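# Put the toy elephant in the child's toy box

## Task

Pick up the toy elephant and place it inside the daughter's toy box, so that it stays there once the robot lets go.

## Robot and tools

ROBOT. Two arms, left_arm and right_arm, each with six revolute joints and a two-finger parallel gripper. Each arm has a wrist camera. Fixed cameras cam_high and cam_low look at the table from a stand behind the arms and from the far side. Images are 896x504.

FRAME. Every hand position and orientation in results is in the scene frame. Its origin is on the table surface, halfway between the nominal arm bases. +x points out over the table, +y toward left_arm, +z up. The arm names do not match image left and right. Calibrated bases: left_arm at (+0.029, +0.351, 0) m, right_arm at (+0.027, -0.332, 0) m, both turned almost not at all about z. end_effector_position is the point between the finger pads, about 1 cm short of the tips. The fingers point along the gripper's +z and close along its y. Printed hand poses can be off by a few cm, more at long reach.

THE ROW. Every command row holds 14 numbers: 7 for left_arm, then 7 for right_arm, always both arms even if only one moves. Within each arm the order is: shoulder, elbow, wrist yaw, wrist roll, wrist pitch, waist, then gripper opening. The six joint numbers are absolute target angles in radians, not offsets. Ranges: shoulder 0.000 to 3.142, elbow 0.000 to 3.142, wrist yaw -1.571 to 1.571, wrist roll -2.094 to 2.094, wrist pitch -1.571 to 1.571, waist -2.618 to 3.054. True ends may differ by up to 0.059 rad; a target well beyond that is refused, and one past the true end is clipped, reported as "joint sent to its limit". The opening runs from -1 (closed) to +1 (fully open, pad gap 0.094 m). To keep an arm or gripper where it is, repeat its current "Joint targets" values and its current opening; a 0 there means half-open, not unchanged.

TOOLS.
execute_actions(actions, cameras): actions is a list of actions; each action is a table of up to 15 rows, one per 1/30 s step; a short table repeats its last row to fill 15 steps. Per step a joint's target may lead its measured angle by at most 0.339 rad (waist, shoulder, elbow) or 2.2 rad (wrist joints), and targets that would jump the hand more than 200 mm are scaled back. The result lists joint positions at some steps. An empty actions list returns all camera images.
move(target, speed, blend, opening_speed, grip_force, blocking, cameras): target is one 14-number row or up to 15 such rows, all absolute joint angles. Joints move in step, so the hand traces a curve, and paths do not avoid obstacles or the other arm. speed is rad/s for the joint with farthest to go (0.01 to 12.57, default 0.5), one value or one per target. blend (rad) rounds intermediate corners; 0 stops at each. opening_speed (0.2 or more per second on the -1..+1 scale) closes gently; use it on soft or fragile things. grip_force is newtons per pad, 10 to 50, one value or one per arm, persistent; lower forces close slowly. blocking=false returns early while the move runs; a new move replaces it. The result ends with a "move:" line: done, off_target (at rest more than 0.035 rad away), moving, held, or fault, plus limits=held if steps were withheld. done does not prove contact or a grasp.
wait(seconds 0 to 10): lets time pass holding the last command; a running move carries on.
stop(): brakes a running move; fast moves need room to stop.
zoom_image(camera, region [x0,y0,x1,y1] pixels, at most 504x504): enlarges part of the latest image of cam_high, cam_low, cam_left_wrist or cam_right_wrist.
read_manual(section): licence texts only.
finished_scene(scene): ends the scene for good; call it only once the elephant rests in the box.

RESULTS. Joint positions and Joint velocities list each arm in the row order above, then the finger pad gap in m. Joint targets shows what joints are currently driven toward. grip_measured is the measured opening on the command scale; empty, it reads up to 2.5 mm wide; on a firmly held rigid part it reads slightly below the part's width. A grasp is shown when grip_measured stays well above a fully closed reading. Joint torques follow the joint order, have offsets and noise, and the 1st, 2nd and 6th wrap at ±28 N m. "joint command not followed" means the clearance check altered steps. Lines may be omitted when unchanged (velocities within noise, small temperature changes).

CAMERAS. Calibration (K, distortion, T_world_to_cam) is given per camera; fixed cameras may be off by about 2 degrees and 9 mm, wrist camera images can lag while the arm moves.

CAUTIONS. Do not drop the elephant from a height, knock it or anything off the table, or leave it off the table. Avoid fast contact with the table or fixtures, hard pressing, and any collision or squeeze between the two arms, including one gripper closing on the other's fingers, which can fail the task. Avoid strain on the wrist camera cables. Holding loads or pushing against unreachable poses heats motors: MOTOR HOT appears near 75 °C, a fault folds the arm at 90 °C. Loose objects may be nudged by outside pushes, so check positions with images before grasping and after release. To release, command an opening clearly above grip_measured.

Each tool is called after "Emit:" in YAML: its name, and indented under it one key for each argument.

## Session

Emit:
execute_actions:
  actions: []

Scene clock: 0.00 s.
left_arm: end_effector_position=(+0.4171, +0.4095, +0.1067) grip_measured=+1.000 end_effector_quat_wxyz=(+0.604, -0.058, +0.793, +0.054) | right_arm: end_effector_position=(+0.4257, -0.3794, +0.1324) grip_measured=+1.000 end_effector_quat_wxyz=(+0.626, +0.121, +0.765, -0.085)
Joint names: [shoulder, elbow, wrist yaw, wrist roll, wrist pitch, waist]
Joint positions: left_arm=[1.531 0.313 -0.025 0.009 0.949 0.113 0.094] | right_arm=[1.517 0.37 0.294 0.083 0.936 -0.003 0.094]
Joint velocities: within noise
Joint torques (N m): no reading
Motor temperatures (°C): left_arm=[21 25 21 23 24 24 21] | right_arm=[23 24 20 22 25 23 22]
Heat: left arm: 25 °C; right arm: 25 °C.
Joint targets: left_arm=[1.528 0.316 -0.025 0.010 0.934 0.113] | right_arm=[1.510 0.376 0.295 0.084 0.936 -0.003]
Tool commands: left_gripper/opening=+1.0 right_gripper/opening=+1.0

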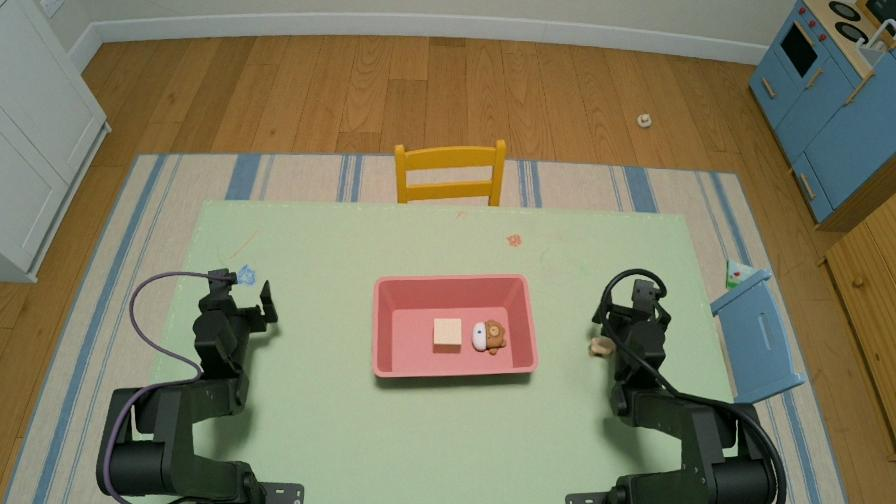

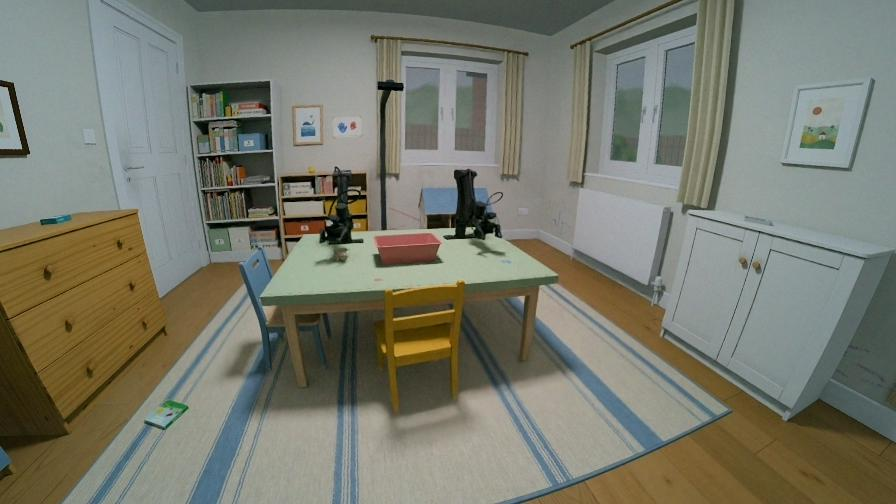

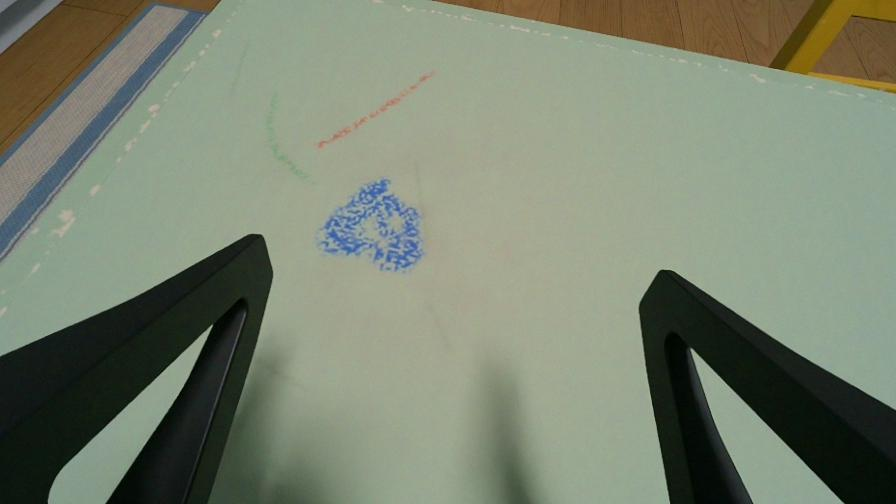

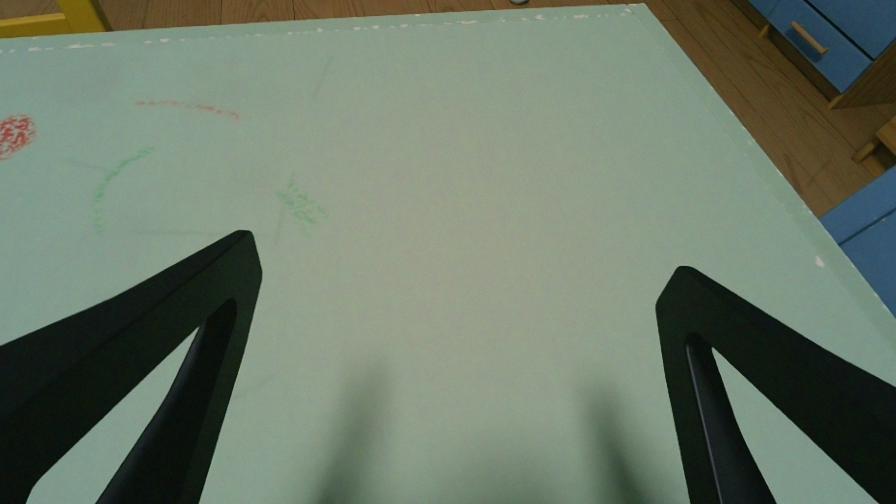

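Emit:
zoom_image:
  camera: "cam_high"
  region: [540, 260, 740, 410]

Emit:
zoom_image:
  camera: "cam_low"
  region: [300, 210, 500, 290]

Emit:
zoom_image:
  camera: "cam_high"
  region: [360, 260, 560, 400]

Scaled by 2.520 from the camera's 896x504 image, which has a finer 1280x720 frame.

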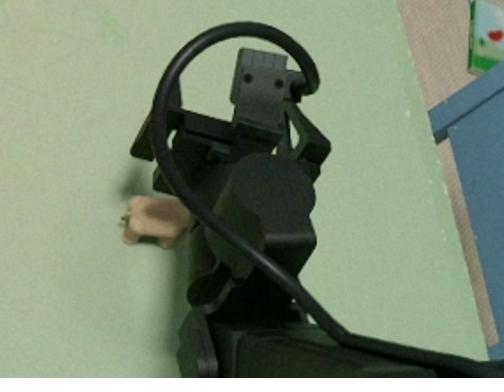

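Scaled by 2.520 from the camera's 896x504 image, which has a finer 1280x720 frame.

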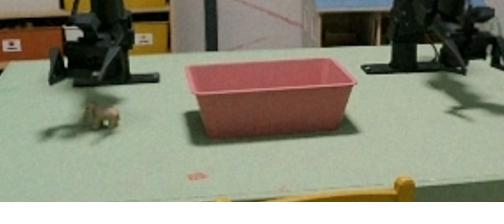

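Scaled by 2.520 from the camera's 896x504 image, which has a finer 1280x720 frame.

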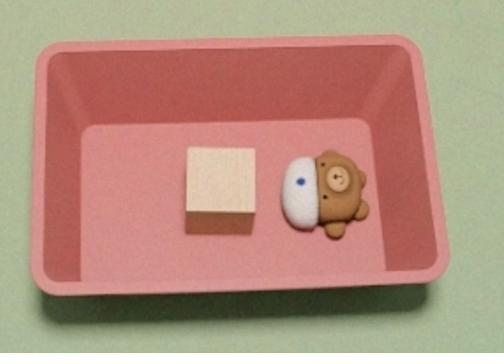

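Emit:
move:
  target: [1.528,0.316,-0.025,0.010,0.934,0.113,1.0, 1.095,0.961,0.0,0.0,-0.666,-0.003,1.0]
  speed: 1.5
  cameras: ["cam_high","cam_right_wrist"]

Scene clock: 6.00 s.
left_arm: end_effector_position=(+0.4171, +0.4095, +0.1067) grip_measured=+1.000 end_effector_quat_wxyz=(+0.604, -0.058, +0.793, +0.054) | right_arm: end_effector_position=(+0.3536, -0.3299, +0.1874) grip_measured=+1.000 end_effector_quat_wxyz=(+0.371, +0.004, +0.929, -0.002)
Joint names: [shoulder, elbow, wrist yaw, wrist roll, wrist pitch, waist]
Joint positions: left_arm=[1.531 0.313 -0.025 0.009 0.949 0.113 0.094] | right_arm=[1.111 0.926 0.012 0.013 -0.627 -0.003 0.094]
Joint torques (N m): left_arm=[-5.85 6.01 0.03 0.01 2.25 -0.02] | right_arm=[-4.18 8.38 -0.1 -0.08 1.2 -0.1]
Heat: left arm: 25 °C; right arm: 26 °C.
Joint targets: left_arm=[1.528 0.316 -0.025 0.010 0.934 0.113] | right_arm=[1.095 0.960 0.003 0.003 -0.665 -0.003]
move: off_target (right_arm); right_arm: the wrist pitch is farthest, 0.039 rad from its target
camera_calibration:
cam_right_wrist: T_world_to_cam=[[0.0764191, -0.995552, 0.055096, -0.360572], [-0.997074, -0.0763986, 0.00248175, 0.334603], [0.00173854, -0.0551245, -0.998478, 0.265165], [0, 0, 0, 1]] pos_world=[0.360717, -0.318788, 0.283797]
Images, in order (width x height): cam_high 896x504, cam_right_wrist 896x504.

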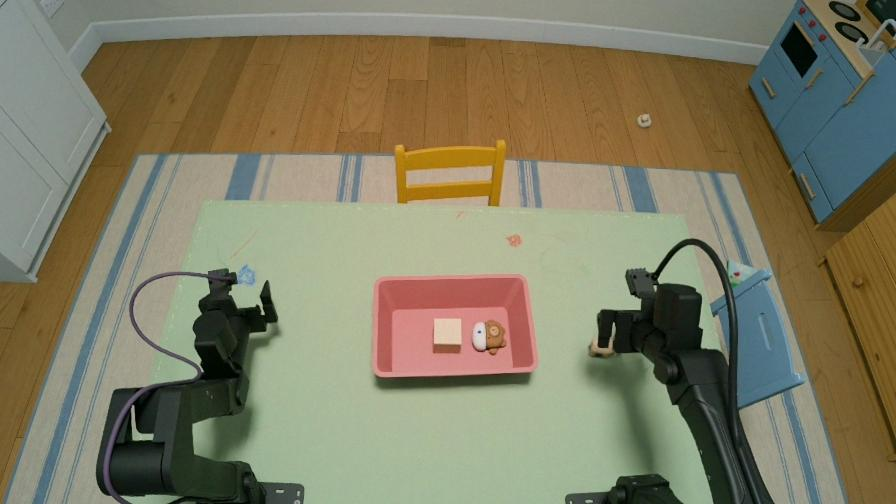

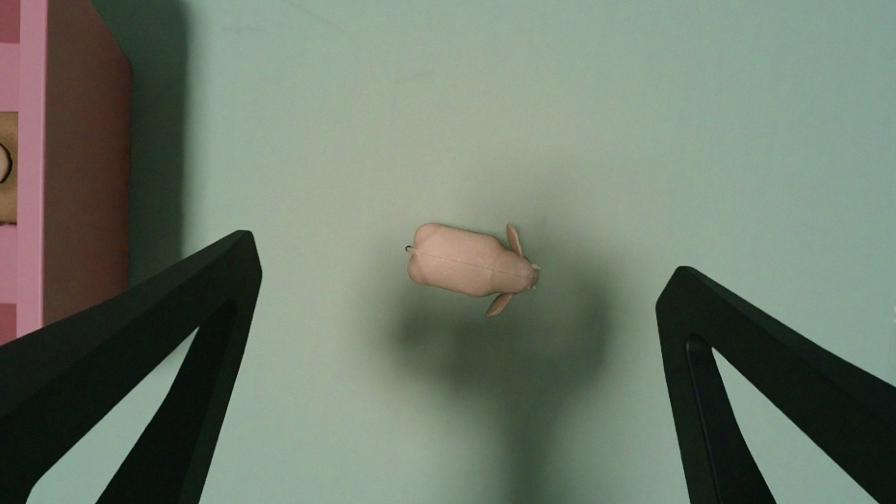

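Emit:
zoom_image:
  camera: "cam_right_wrist"
  region: [370, 190, 580, 340]

Scaled by 2.400 from the camera's 896x504 image, which has a finer 1280x720 frame.

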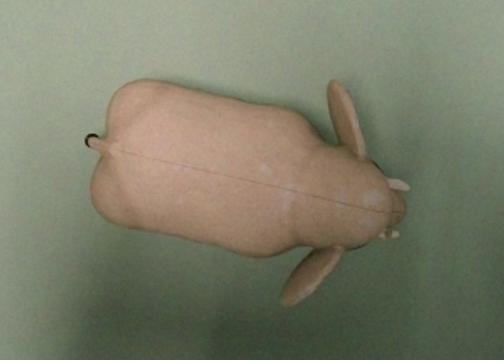

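Emit:
move:
  target: [1.528,0.316,-0.025,0.010,0.934,0.113,1.0, 1.793,1.491,0.0,1.627,-1.269,-0.033,1.0]
  speed: 1.5
  cameras: ["cam_high","cam_right_wrist"]

Scene clock: 9.43 s.
left_arm: end_effector_position=(+0.4171, +0.4095, +0.1067) grip_measured=+1.000 end_effector_quat_wxyz=(+0.604, -0.058, +0.793, +0.054) | right_arm: end_effector_position=(+0.3536, -0.3357, +0.1064) grip_measured=+1.000 end_effector_quat_wxyz=(+0.001, +0.727, +0.687, +0.002)
Joint names: [shoulder, elbow, wrist yaw, wrist roll, wrist pitch, waist]
Joint positions: left_arm=[1.531 0.313 -0.025 0.009 0.949 0.113 0.094] | right_arm=[1.78 1.46 0 1.611 -1.247 -0.028 0.094]
Joint torques (N m): left_arm=[-5.87 5.93 0.03 0 2.23 -0.02] | right_arm=[-7.04 7.31 -0.04 0.13 0.29 -0.57]
Heat: left arm: 26 °C; right arm: 26 °C.
Joint targets: left_arm=[1.528 0.316 -0.025 0.010 0.934 0.113] | right_arm=[1.793 1.492 -0.003 1.623 -1.267 -0.033]
move: done
camera_calibration:
cam_right_wrist: T_world_to_cam=[[-0.998776, -0.0436114, -0.0233162, 0.346174], [-0.0476831, 0.724263, 0.687873, 0.194468], [-0.013112, 0.688143, -0.725456, 0.409678], [0, 0, 0, 1]] pos_world=[0.360395, -0.407666, 0.171506]
Images, in order (width x height): cam_high 896x504, cam_right_wrist 896x504.

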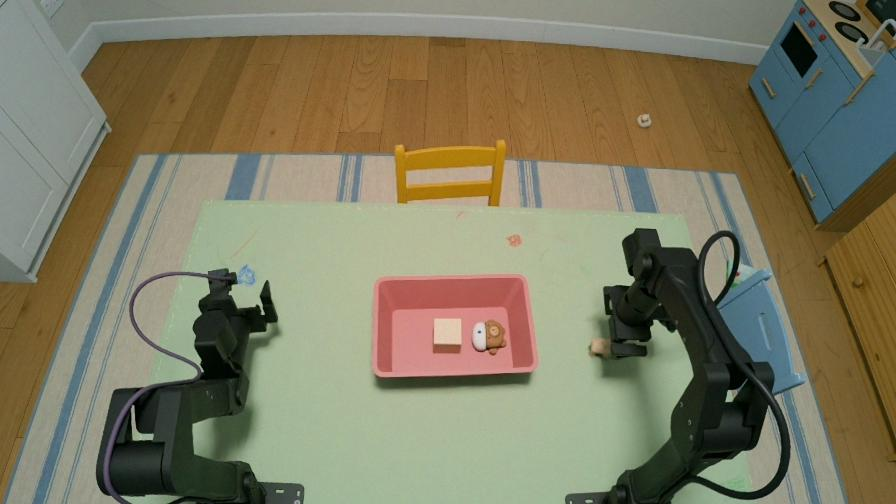

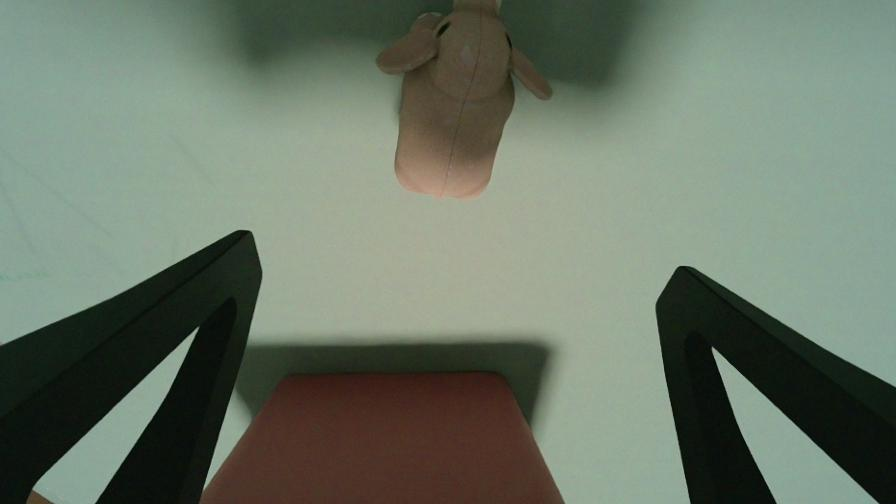

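Emit:
move:
  target: [1.528,0.316,-0.025,0.010,0.934,0.113,1.0, 1.873,1.282,0.0,1.635,-0.981,-0.038,1.0]
  speed: 0.7
  cameras: ["cam_low","cam_right_wrist"]

Scene clock: 11.80 s.
left_arm: end_effector_position=(+0.4171, +0.4095, +0.1067) grip_measured=+1.000 end_effector_quat_wxyz=(+0.604, -0.058, +0.793, +0.054) | right_arm: end_effector_position=(+0.3629, -0.3374, +0.0384) grip_measured=+1.000 end_effector_quat_wxyz=(+0.002, +0.732, +0.681, +0.002)
Joint names: [shoulder, elbow, wrist yaw, wrist roll, wrist pitch, waist]
Joint positions: left_arm=[1.531 0.313 -0.025 0.009 0.949 0.113 0.094] | right_arm=[1.865 1.293 0 1.622 -0.992 -0.032 0.094]
Joint torques (N m): left_arm=[-5.87 5.97 0.02 0.01 2.22 -0.09] | right_arm=[-7.9 3.89 -0.02 0.13 0.56 -0.54]
Heat: left arm: 26 °C; right arm: 26 °C.
Joint targets: left_arm=[1.528 0.316 -0.025 0.010 0.934 0.113] | right_arm=[1.874 1.281 0.000 1.634 -0.982 -0.038]
move: done
camera_calibration:
cam_right_wrist: T_world_to_cam=[[-0.999291, -0.028322, -0.024802, 0.359227], [-0.0376169, 0.724936, 0.687788, 0.239524], [-0.00149967, 0.688234, -0.725487, 0.357471], [0, 0, 0, 1]] pos_world=[0.368519, -0.409489, 0.103508]
Images, in order (width x height): cam_low 896x504, cam_right_wrist 896x504.

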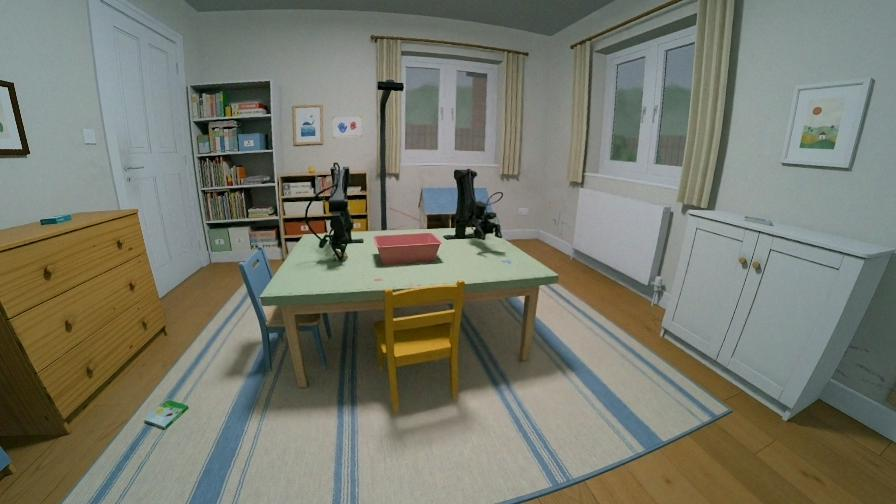

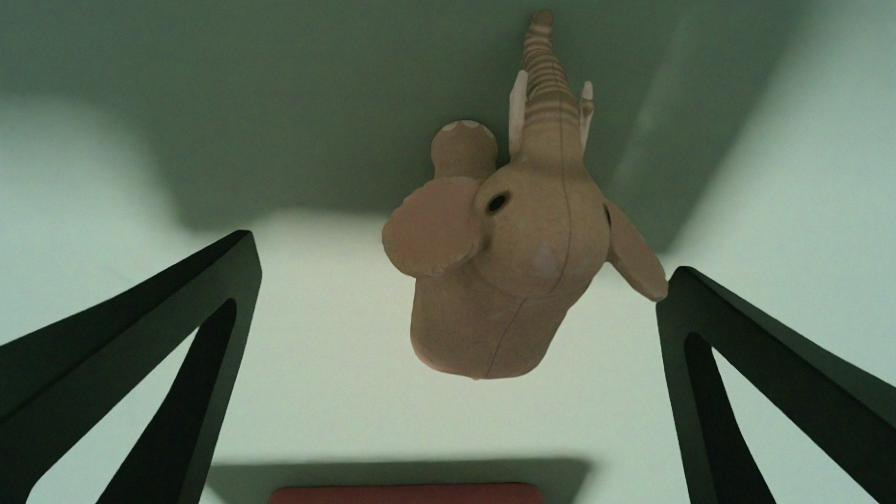

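Emit:
move:
  target: [1.528,0.316,-0.025,0.010,0.934,0.113,1.0, 1.876,1.214,0.0,1.655,-0.919,-0.002,1.0]
  speed: 0.4
  cameras: ["cam_right_wrist"]

Scene clock: 14.37 s.
left_arm: end_effector_position=(+0.4171, +0.4095, +0.1067) grip_measured=+1.000 end_effector_quat_wxyz=(+0.604, -0.058, +0.793, +0.054) | right_arm: end_effector_position=(+0.3573, -0.3302, +0.0236) grip_measured=+1.000 end_effector_quat_wxyz=(+0.002, +0.732, +0.681, +0.002)
Joint names: [shoulder, elbow, wrist yaw, wrist roll, wrist pitch, waist]
Joint positions: left_arm=[1.531 0.313 -0.025 0.009 0.949 0.113 0.094] | right_arm=[1.865 1.23 0 1.643 -0.929 -0.011 0.094]
Joint torques (N m): left_arm=[-5.87 5.91 0.05 0.03 2.23 -0.02] | right_arm=[-7.65 3.58 -0.01 0.13 0.55 0.35]
Heat: left arm: 26 °C; right arm: 25 °C.
Joint targets: left_arm=[1.528 0.316 -0.025 0.010 0.934 0.113] | right_arm=[1.876 1.215 0.000 1.656 -0.919 -0.005]
move: done
camera_calibration:
cam_right_wrist: T_world_to_cam=[[-0.999291, -0.028317, -0.0248046, 0.353473], [-0.0376148, 0.724839, 0.687891, 0.244152], [-0.00149963, 0.688336, -0.72539, 0.341734], [0, 0, 0, 1]] pos_world=[0.362919, -0.402189, 0.0887084]
Images, in order (width x height): cam_right_wrist 896x504.

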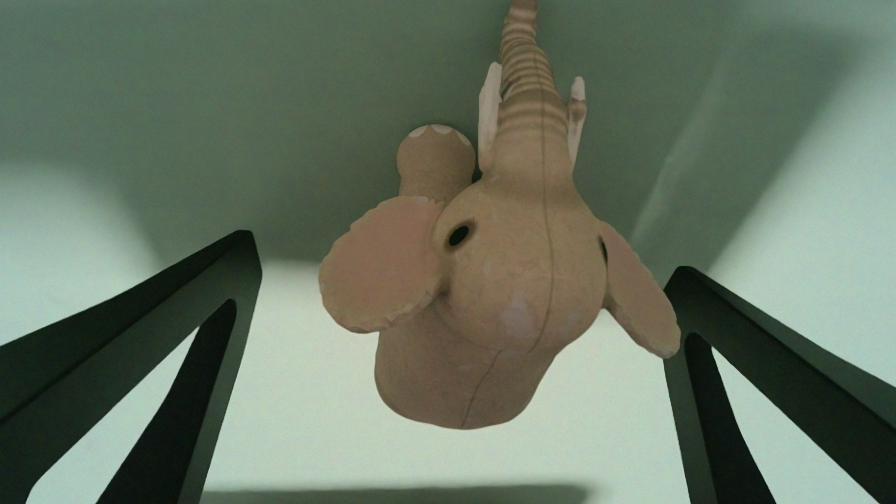

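Emit:
move:
  target: [1.528,0.316,-0.025,0.010,0.934,0.113,1.0, 1.876,1.215,0.0,1.656,-0.919,-0.005,-0.2]
  opening_speed: 0.8
  cameras: ["cam_right_wrist"]

Scene clock: 16.47 s.
left_arm: end_effector_position=(+0.4171, +0.4095, +0.1067) grip_measured=+1.000 end_effector_quat_wxyz=(+0.604, -0.058, +0.793, +0.054) | right_arm: end_effector_position=(+0.3573, -0.3302, +0.0236) grip_measured=-0.198 end_effector_quat_wxyz=(+0.002, +0.732, +0.681, +0.002)
Joint names: [shoulder, elbow, wrist yaw, wrist roll, wrist pitch, waist]
Joint positions: left_arm=[1.531 0.313 -0.025 0.009 0.949 0.113 0.094] | right_arm=[1.865 1.23 0 1.645 -0.929 -0.011 0.038]
Joint torques (N m): left_arm=[-5.81 5.87 0.05 0.01 2.24 -0.05] | right_arm=[-7.58 3.62 -0.02 0.11 0.56 0.34]
Heat: left arm: 26 °C; right arm: 25 °C.
Joint targets: left_arm=[1.528 0.316 -0.025 0.010 0.934 0.113] | right_arm=[1.876 1.215 0.000 1.657 -0.919 -0.005]
move: done
camera_calibration:
cam_right_wrist: T_world_to_cam=[[-0.999333, -0.0267638, -0.0248632, 0.354018], [-0.0365285, 0.724894, 0.687892, 0.24385], [-0.000387437, 0.688341, -0.725388, 0.341402], [0, 0, 0, 1]] pos_world=[0.362821, -0.402292, 0.0887085]
Images, in order (width x height): cam_right_wrist 896x504.

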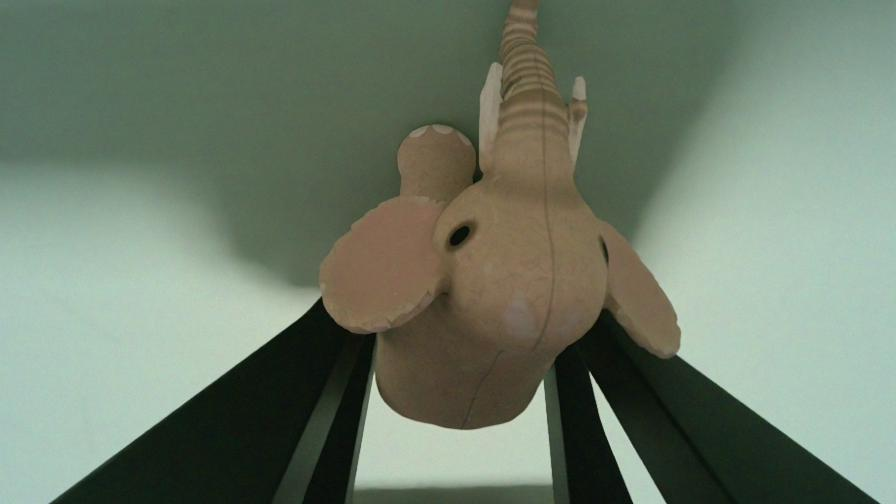

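Emit:
move:
  target: [1.528,0.316,-0.025,0.010,0.934,0.113,1.0, 1.876,1.215,0.0,1.656,-0.919,-0.005,-0.6]
  grip_force: 25
  cameras: ["cam_right_wrist"]

Scene clock: 17.33 s.
left_arm: end_effector_position=(+0.4171, +0.4095, +0.1067) grip_measured=+1.000 end_effector_quat_wxyz=(+0.604, -0.058, +0.793, +0.054) | right_arm: end_effector_position=(+0.3577, -0.3302, +0.0236) grip_measured=-0.308 end_effector_quat_wxyz=(+0.002, +0.732, +0.681, +0.003)
Joint names: [shoulder, elbow, wrist yaw, wrist roll, wrist pitch, waist]
Joint positions: left_arm=[1.531 0.313 -0.025 0.009 0.949 0.113 0.094] | right_arm=[1.865 1.23 0 1.645 -0.928 -0.011 0.033]
Joint torques (N m): left_arm=[-5.9 5.93 0.03 0.02 2.21 -0.03] | right_arm=[-7.62 3.51 -0.01 0.11 0.55 0.34]
Heat: left arm: 26 °C; right arm: 25 °C.
Joint targets: left_arm=[1.528 0.316 -0.025 0.010 0.934 0.113] | right_arm=[1.876 1.215 0.000 1.656 -0.919 -0.005]
grip_force (N): 25, 25
move: done
camera_calibration:
cam_right_wrist: T_world_to_cam=[[-0.999295, -0.0267502, -0.0263499, 0.354442], [-0.037542, 0.724897, 0.687833, 0.244234], [0.000701328, 0.688337, -0.72539, 0.341008], [0, 0, 0, 1]] pos_world=[0.363122, -0.402292, 0.0887108]
Images, in order (width x height): cam_right_wrist 896x504.

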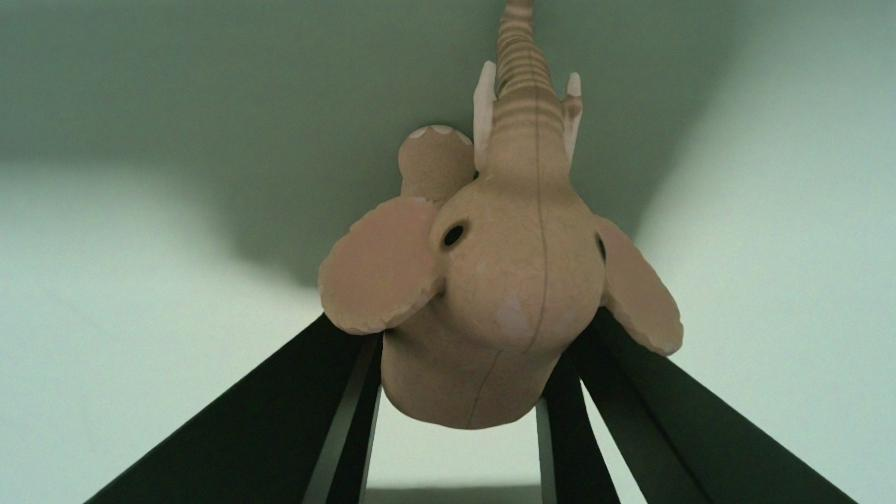

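Emit:
move:
  target:
    - [1.528,0.316,-0.025,0.010,0.934,0.113,1.0, 1.801,1.699,0.0,1.656,-1.469,-0.005,-0.6]
    - [1.528,0.316,-0.025,0.010,0.934,0.113,1.0, 2.178,2.158,0.0,0.911,-1.201,0.899,-0.6]
  speed: [0.7,0.9]
  blend: [0.08,0]
  cameras: ["cam_high","cam_low","cam_right_wrist"]

Scene clock: 23.93 s.
left_arm: end_effector_position=(+0.4171, +0.4095, +0.1067) grip_measured=+1.000 end_effector_quat_wxyz=(+0.604, -0.058, +0.793, +0.054) | right_arm: end_effector_position=(+0.3290, +0.0533, +0.1482) grip_measured=-0.308 end_effector_quat_wxyz=(+0.089, +0.016, +0.988, +0.122)
Joint names: [shoulder, elbow, wrist yaw, wrist roll, wrist pitch, waist]
Joint positions: left_arm=[1.531 0.313 -0.025 0.009 0.949 0.113 0.094] | right_arm=[2.163 2.121 -0.008 0.933 -1.225 0.888 0.033]
Joint torques (N m): left_arm=[-5.86 5.91 0.04 0.01 2.23 -0.06] | right_arm=[-10.4 8.03 0.07 -0.11 1.18 0.01]
Heat: left arm: 27 °C; right arm: 26 °C.
Joint targets: left_arm=[1.528 0.316 -0.025 0.010 0.934 0.113] | right_arm=[2.179 2.158 0.000 0.921 -1.200 0.890]
grip_force (N): 25, 25
move: off_target (right_arm); right_arm: the elbow is farthest, 0.037 rad from its target
camera_calibration:
cam_right_wrist: T_world_to_cam=[[0.091979, -0.965321, -0.244328, 0.0626082], [-0.833522, -0.208879, 0.511478, 0.217138], [-0.544775, 0.156607, -0.823829, 0.389823], [0, 0, 0, 1]] pos_world=[0.387597, 0.0447433, 0.225383]
Images, in order (width x height): cam_high 896x504, cam_low 896x504, cam_right_wrist 896x504.

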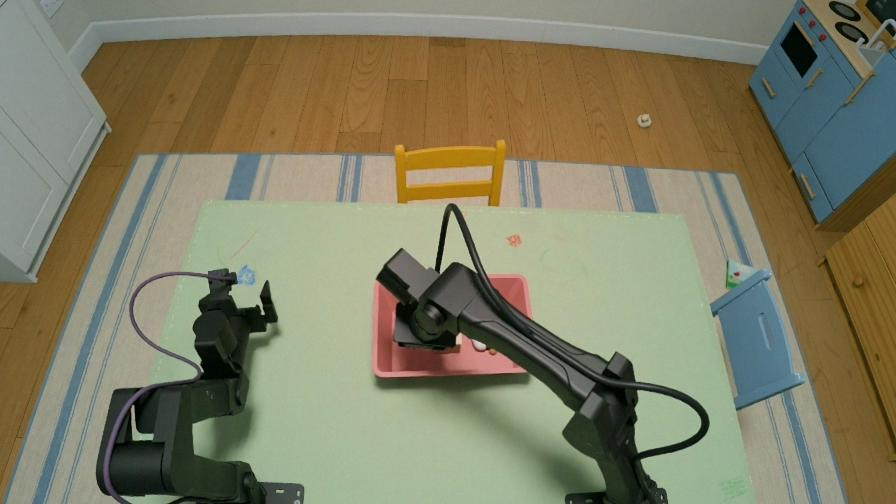

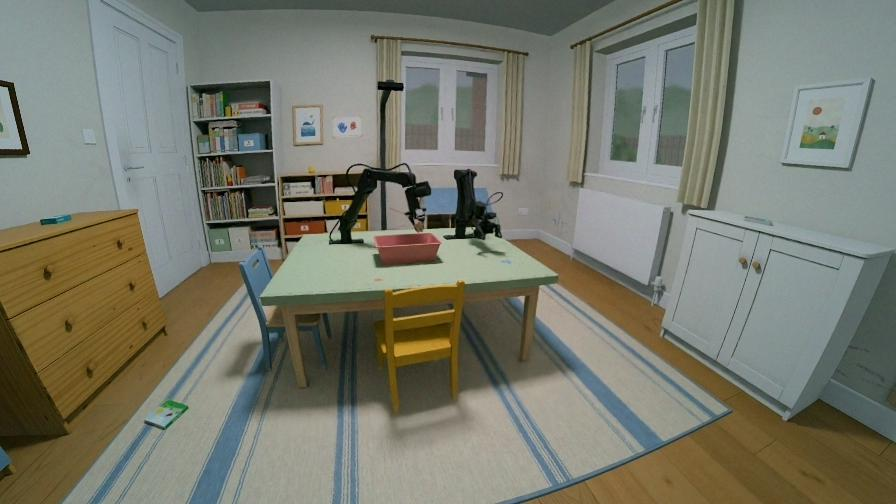

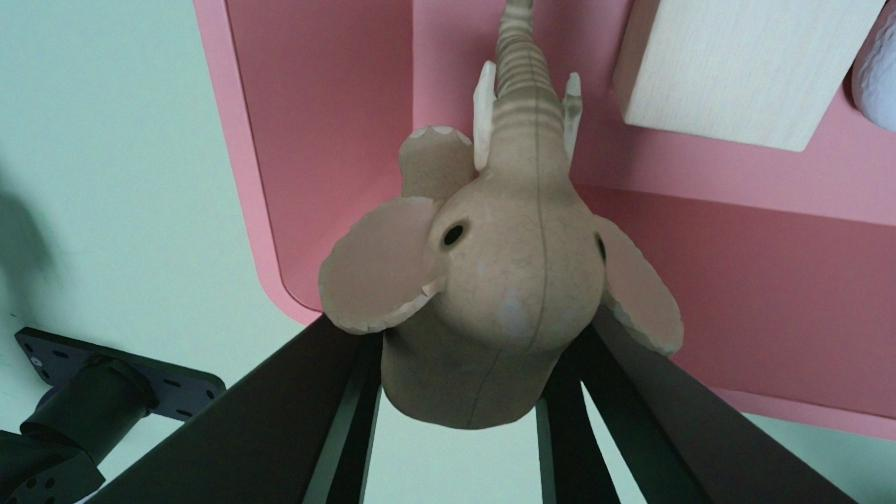

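Emit:
move:
  target:
    - [1.528,0.316,-0.025,0.010,0.934,0.113,1.0, 2.21,2.140,0.0,0.915,-1.18,0.921,-0.6]
    - [1.528,0.316,-0.025,0.010,0.934,0.113,1.0, 2.29,2.07,0.0,0.915,-1.12,0.921,-0.6]
  speed: 0.5
  blend: [0.02,0]
  cameras: ["cam_high","cam_low","cam_right_wrist"]

Scene clock: 26.53 s.
left_arm: end_effector_position=(+0.4171, +0.4095, +0.1067) grip_measured=+1.000 end_effector_quat_wxyz=(+0.604, -0.058, +0.793, +0.054) | right_arm: end_effector_position=(+0.3175, +0.0741, +0.0816) grip_measured=-0.308 end_effector_quat_wxyz=(+0.062, -0.010, +0.994, +0.089)
Joint names: [shoulder, elbow, wrist yaw, wrist roll, wrist pitch, waist]
Joint positions: left_arm=[1.531 0.313 -0.025 0.009 0.949 0.113 0.094] | right_arm=[2.286 2.078 -0.007 0.925 -1.146 0.933 0.033]
Joint torques (N m): left_arm=[-5.81 5.9 0.04 -0.02 2.21 -0.05] | right_arm=[-12.1 4.7 0.07 -0.08 1.03 -0.14]
Heat: left arm: 27 °C; right arm: 26 °C.
Joint targets: left_arm=[1.528 0.316 -0.025 0.010 0.934 0.113] | right_arm=[2.290 2.070 0.001 0.915 -1.121 0.932]
grip_force (N): 25, 25
move: done; blend cut to 0.0156 rad at target 1
camera_calibration:
cam_right_wrist: T_world_to_cam=[[0.131495, -0.974582, -0.181383, 0.0503843], [-0.796155, -0.21284, 0.566425, 0.229966], [-0.590633, 0.0699264, -0.803905, 0.344784], [0, 0, 0, 1]] pos_world=[0.380104, 0.07394, 0.156054]
Images, in order (width x height): cam_high 896x504, cam_low 896x504, cam_right_wrist 896x504.

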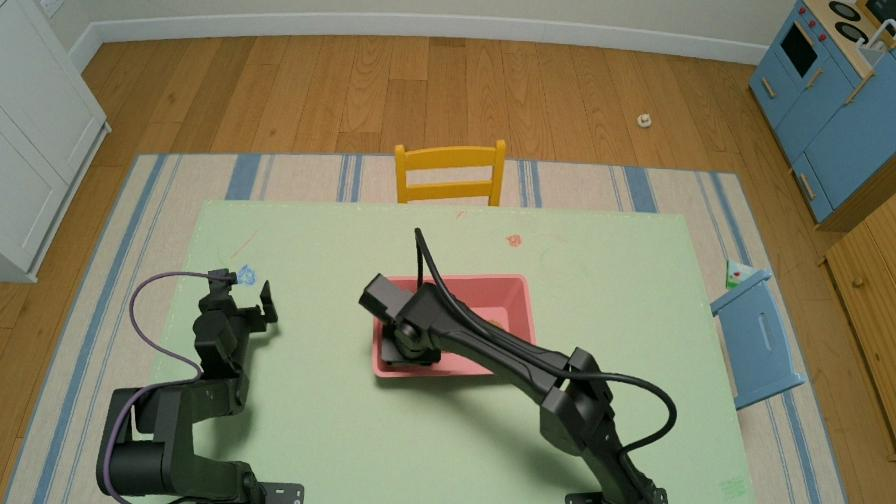

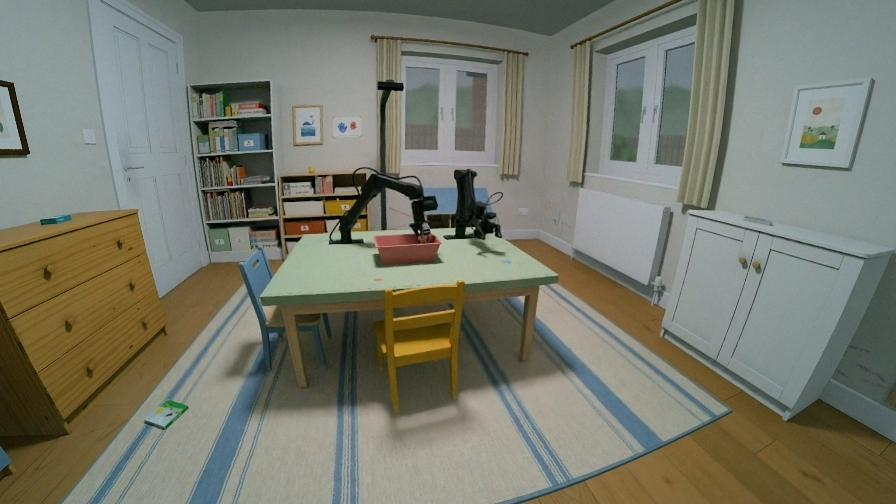

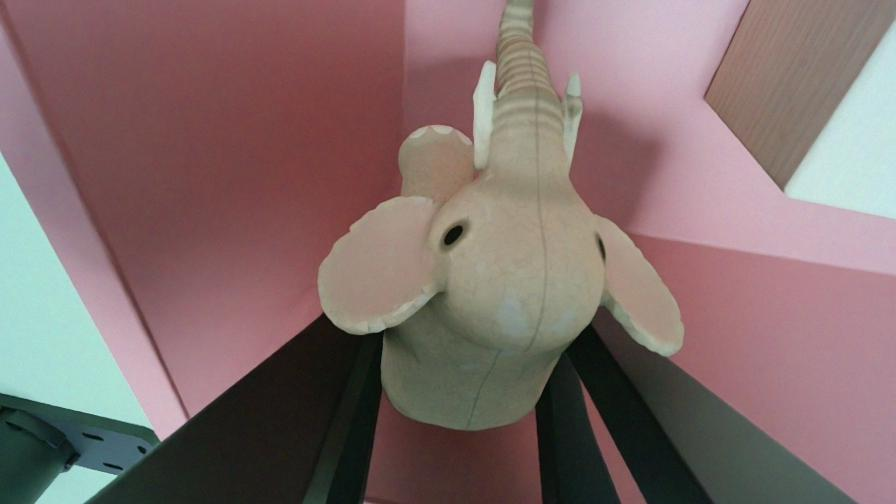

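Emit:
move:
  target: [1.528,0.316,-0.025,0.010,0.934,0.113,1.0, 2.370,2.033,0.0,0.915,-1.048,0.897,-0.6]
  speed: 0.3
  cameras: ["cam_high","cam_low","cam_right_wrist"]

Scene clock: 28.50 s.
left_arm: end_effector_position=(+0.4171, +0.4095, +0.1067) grip_measured=+1.000 end_effector_quat_wxyz=(+0.604, -0.058, +0.793, +0.054) | right_arm: end_effector_position=(+0.3396, +0.0637, +0.0398) grip_measured=-0.308 end_effector_quat_wxyz=(+0.054, +0.014, +0.996, +0.075)
Joint names: [shoulder, elbow, wrist yaw, wrist roll, wrist pitch, waist]
Joint positions: left_arm=[1.531 0.313 -0.025 0.009 0.949 0.113 0.094] | right_arm=[2.358 2.043 -0.007 0.925 -1.072 0.885 0.033]
Joint torques (N m): left_arm=[-5.82 5.97 0.04 0 2.22 -0.03] | right_arm=[-11.99 4.42 0.06 -0.1 0.99 -0.14]
Heat: left arm: 27 °C; right arm: 26 °C.
Joint targets: left_arm=[1.528 0.316 -0.025 0.010 0.934 0.113] | right_arm=[2.369 2.033 0.000 0.916 -1.048 0.884]
grip_force (N): 25, 25
move: done
camera_calibration:
cam_right_wrist: T_world_to_cam=[[0.081499, -0.984199, -0.157197, 0.0464879], [-0.793191, -0.15955, 0.5877, 0.263736], [-0.603494, 0.0767903, -0.793661, 0.328523], [0, 0, 0, 1]] pos_world=[0.403666, 0.062605, 0.113046]
Images, in order (width x height): cam_high 896x504, cam_low 896x504, cam_right_wrist 896x504.

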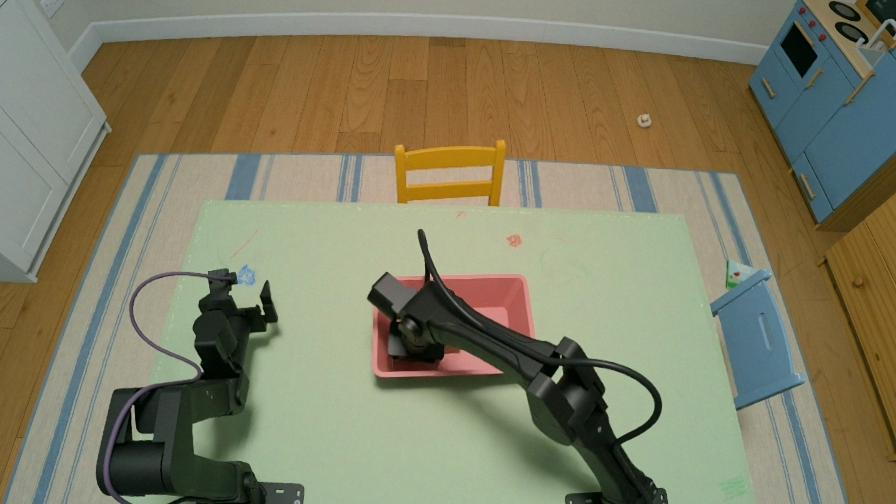

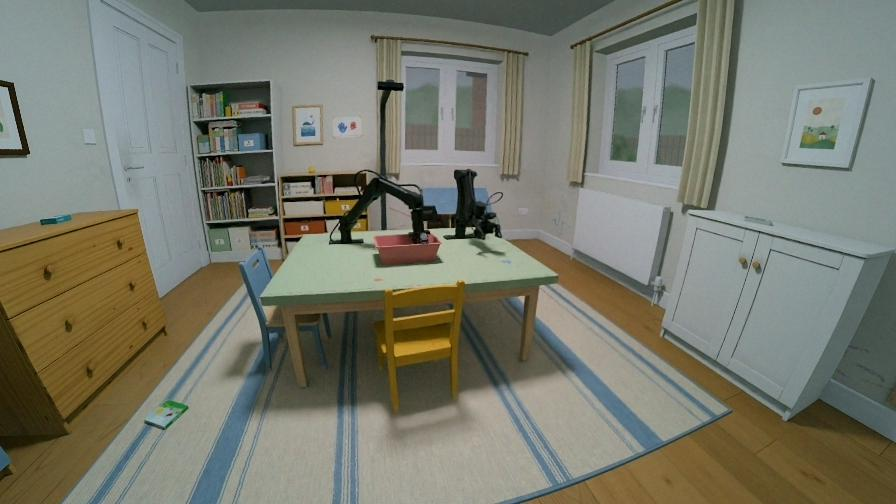

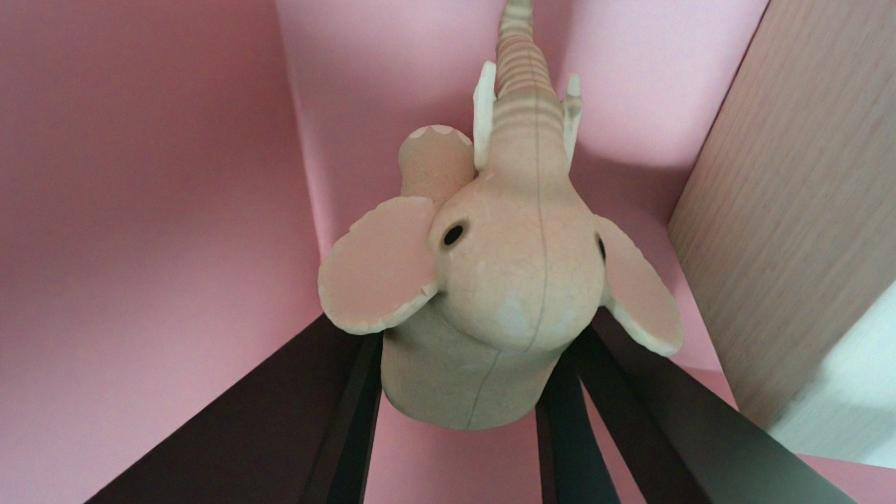

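Emit:
move:
  target:
    - [1.528,0.316,-0.025,0.010,0.934,0.113,1.0, 2.371,2.012,0.0,0.915,-1.025,0.884,-0.6]
    - [1.528,0.316,-0.025,0.010,0.934,0.113,1.0, 2.371,2.012,0.0,0.915,-1.025,0.884,0.1]
  speed: 0.1
  opening_speed: 0.8
  cameras: ["cam_right_wrist"]

Scene clock: 31.03 s.
left_arm: end_effector_position=(+0.4171, +0.4095, +0.1067) grip_measured=+1.000 end_effector_quat_wxyz=(+0.604, -0.058, +0.793, +0.054) | right_arm: end_effector_position=(+0.3403, +0.0671, +0.0366) grip_measured=+0.098 end_effector_quat_wxyz=(+0.058, +0.011, +0.995, +0.080)
Joint names: [shoulder, elbow, wrist yaw, wrist roll, wrist pitch, waist]
Joint positions: left_arm=[1.531 0.313 -0.025 0.009 0.949 0.113 0.094] | right_arm=[2.358 2.028 -0.007 0.922 -1.043 0.888 0.052]
Joint torques (N m): left_arm=[-5.82 5.94 0.03 0.02 2.22 -0.01] | right_arm=[-11.86 4.14 0.05 -0.08 0.97 -0.14]
Heat: left arm: 27 °C; right arm: 26 °C.
Joint targets: left_arm=[1.528 0.316 -0.025 0.010 0.934 0.113] | right_arm=[2.371 2.012 0.000 0.913 -1.024 0.887]
grip_force (N): 25, 25
move: done
camera_calibration:
cam_right_wrist: T_world_to_cam=[[0.0889419, -0.981985, -0.166716, 0.0469032], [-0.797459, -0.170492, 0.578784, 0.269299], [-0.596781, 0.0814713, -0.798257, 0.323698], [0, 0, 0, 1]] pos_world=[0.40376, 0.0655993, 0.110348]
Images, in order (width x height): cam_right_wrist 896x504.

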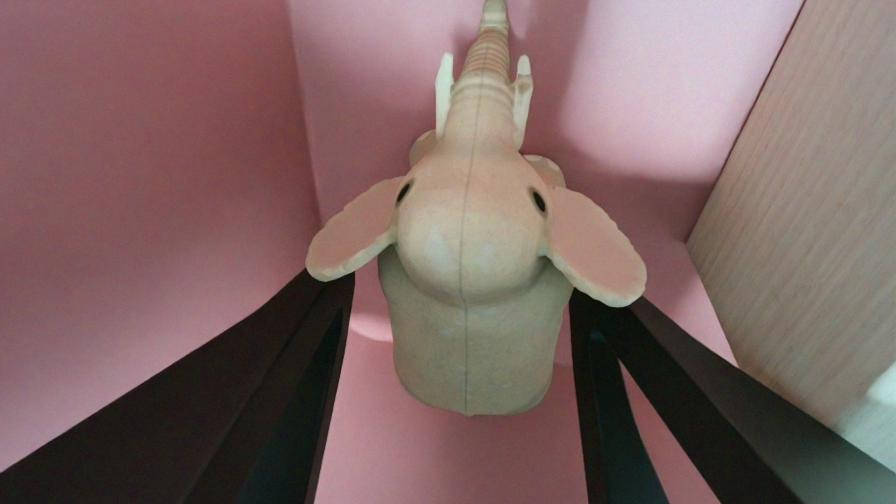

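Emit:
move:
  target:
    - [1.528,0.316,-0.025,0.010,0.934,0.113,1.0, 2.318,2.112,0.0,0.913,-1.172,0.887,0.1]
    - [1.528,0.316,-0.025,0.010,0.934,0.113,1.0, 2.30,2.375,0.0,0.913,-1.434,0.887,0.1]
  speed: [0.2,0.6]
  blend: [0.03,0]
  cameras: ["cam_high","cam_right_wrist"]

Scene clock: 33.83 s.
left_arm: end_effector_position=(+0.4171, +0.4095, +0.1067) grip_measured=+1.000 end_effector_quat_wxyz=(+0.604, -0.058, +0.793, +0.054) | right_arm: end_effector_position=(+0.3293, +0.0533, +0.1231) grip_measured=+0.098 end_effector_quat_wxyz=(+0.049, +0.012, +0.996, +0.068)
Joint names: [shoulder, elbow, wrist yaw, wrist roll, wrist pitch, waist]
Joint positions: left_arm=[1.531 0.313 -0.025 0.009 0.949 0.113 0.094] | right_arm=[2.339 2.347 -0.007 0.924 -1.411 0.888 0.052]
Joint torques (N m): left_arm=[-5.83 5.87 0.06 -0.01 2.24 -0.03] | right_arm=[-15.47 7.06 0.05 -0.09 0.51 -0.17]
Heat: left arm: 27 °C; right arm: 27 °C.
Joint targets: left_arm=[1.528 0.316 -0.025 0.010 0.934 0.113] | right_arm=[2.300 2.374 0.000 0.915 -1.434 0.887]
grip_force (N): 25, 25
move: off_target (right_arm); right_arm: the shoulder is farthest, 0.039 rad from its target
camera_calibration:
cam_right_wrist: T_world_to_cam=[[0.0843629, -0.985839, -0.14493, 0.0477395], [-0.786377, -0.155198, 0.597934, 0.20126], [-0.61196, 0.0635262, -0.788334, 0.392047], [0, 0, 0, 1]] pos_world=[0.394156, 0.0533933, 0.195642]
Images, in order (width x height): cam_high 896x504, cam_right_wrist 896x504.

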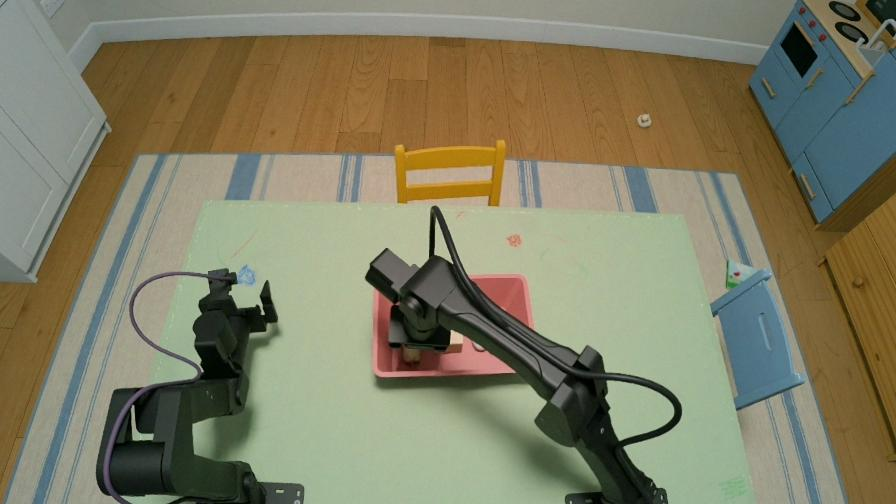

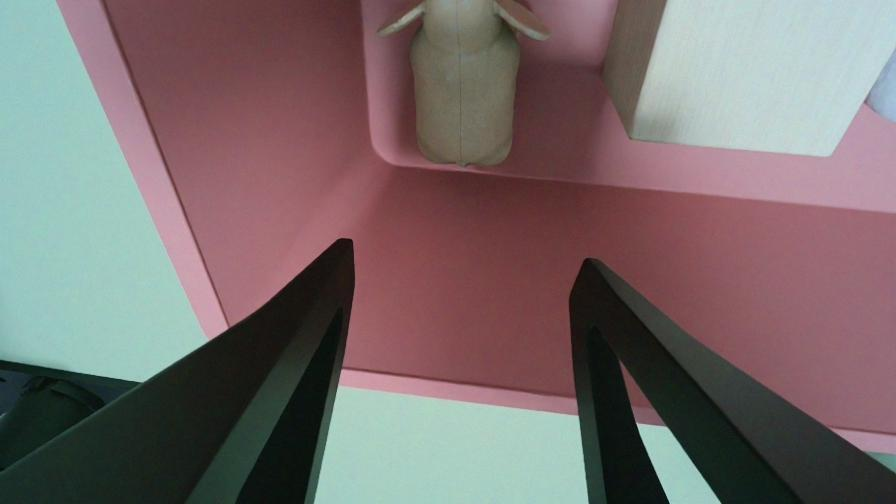

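Emit:
finished_scene:
  scene: 1

The scene is finished: the task was done.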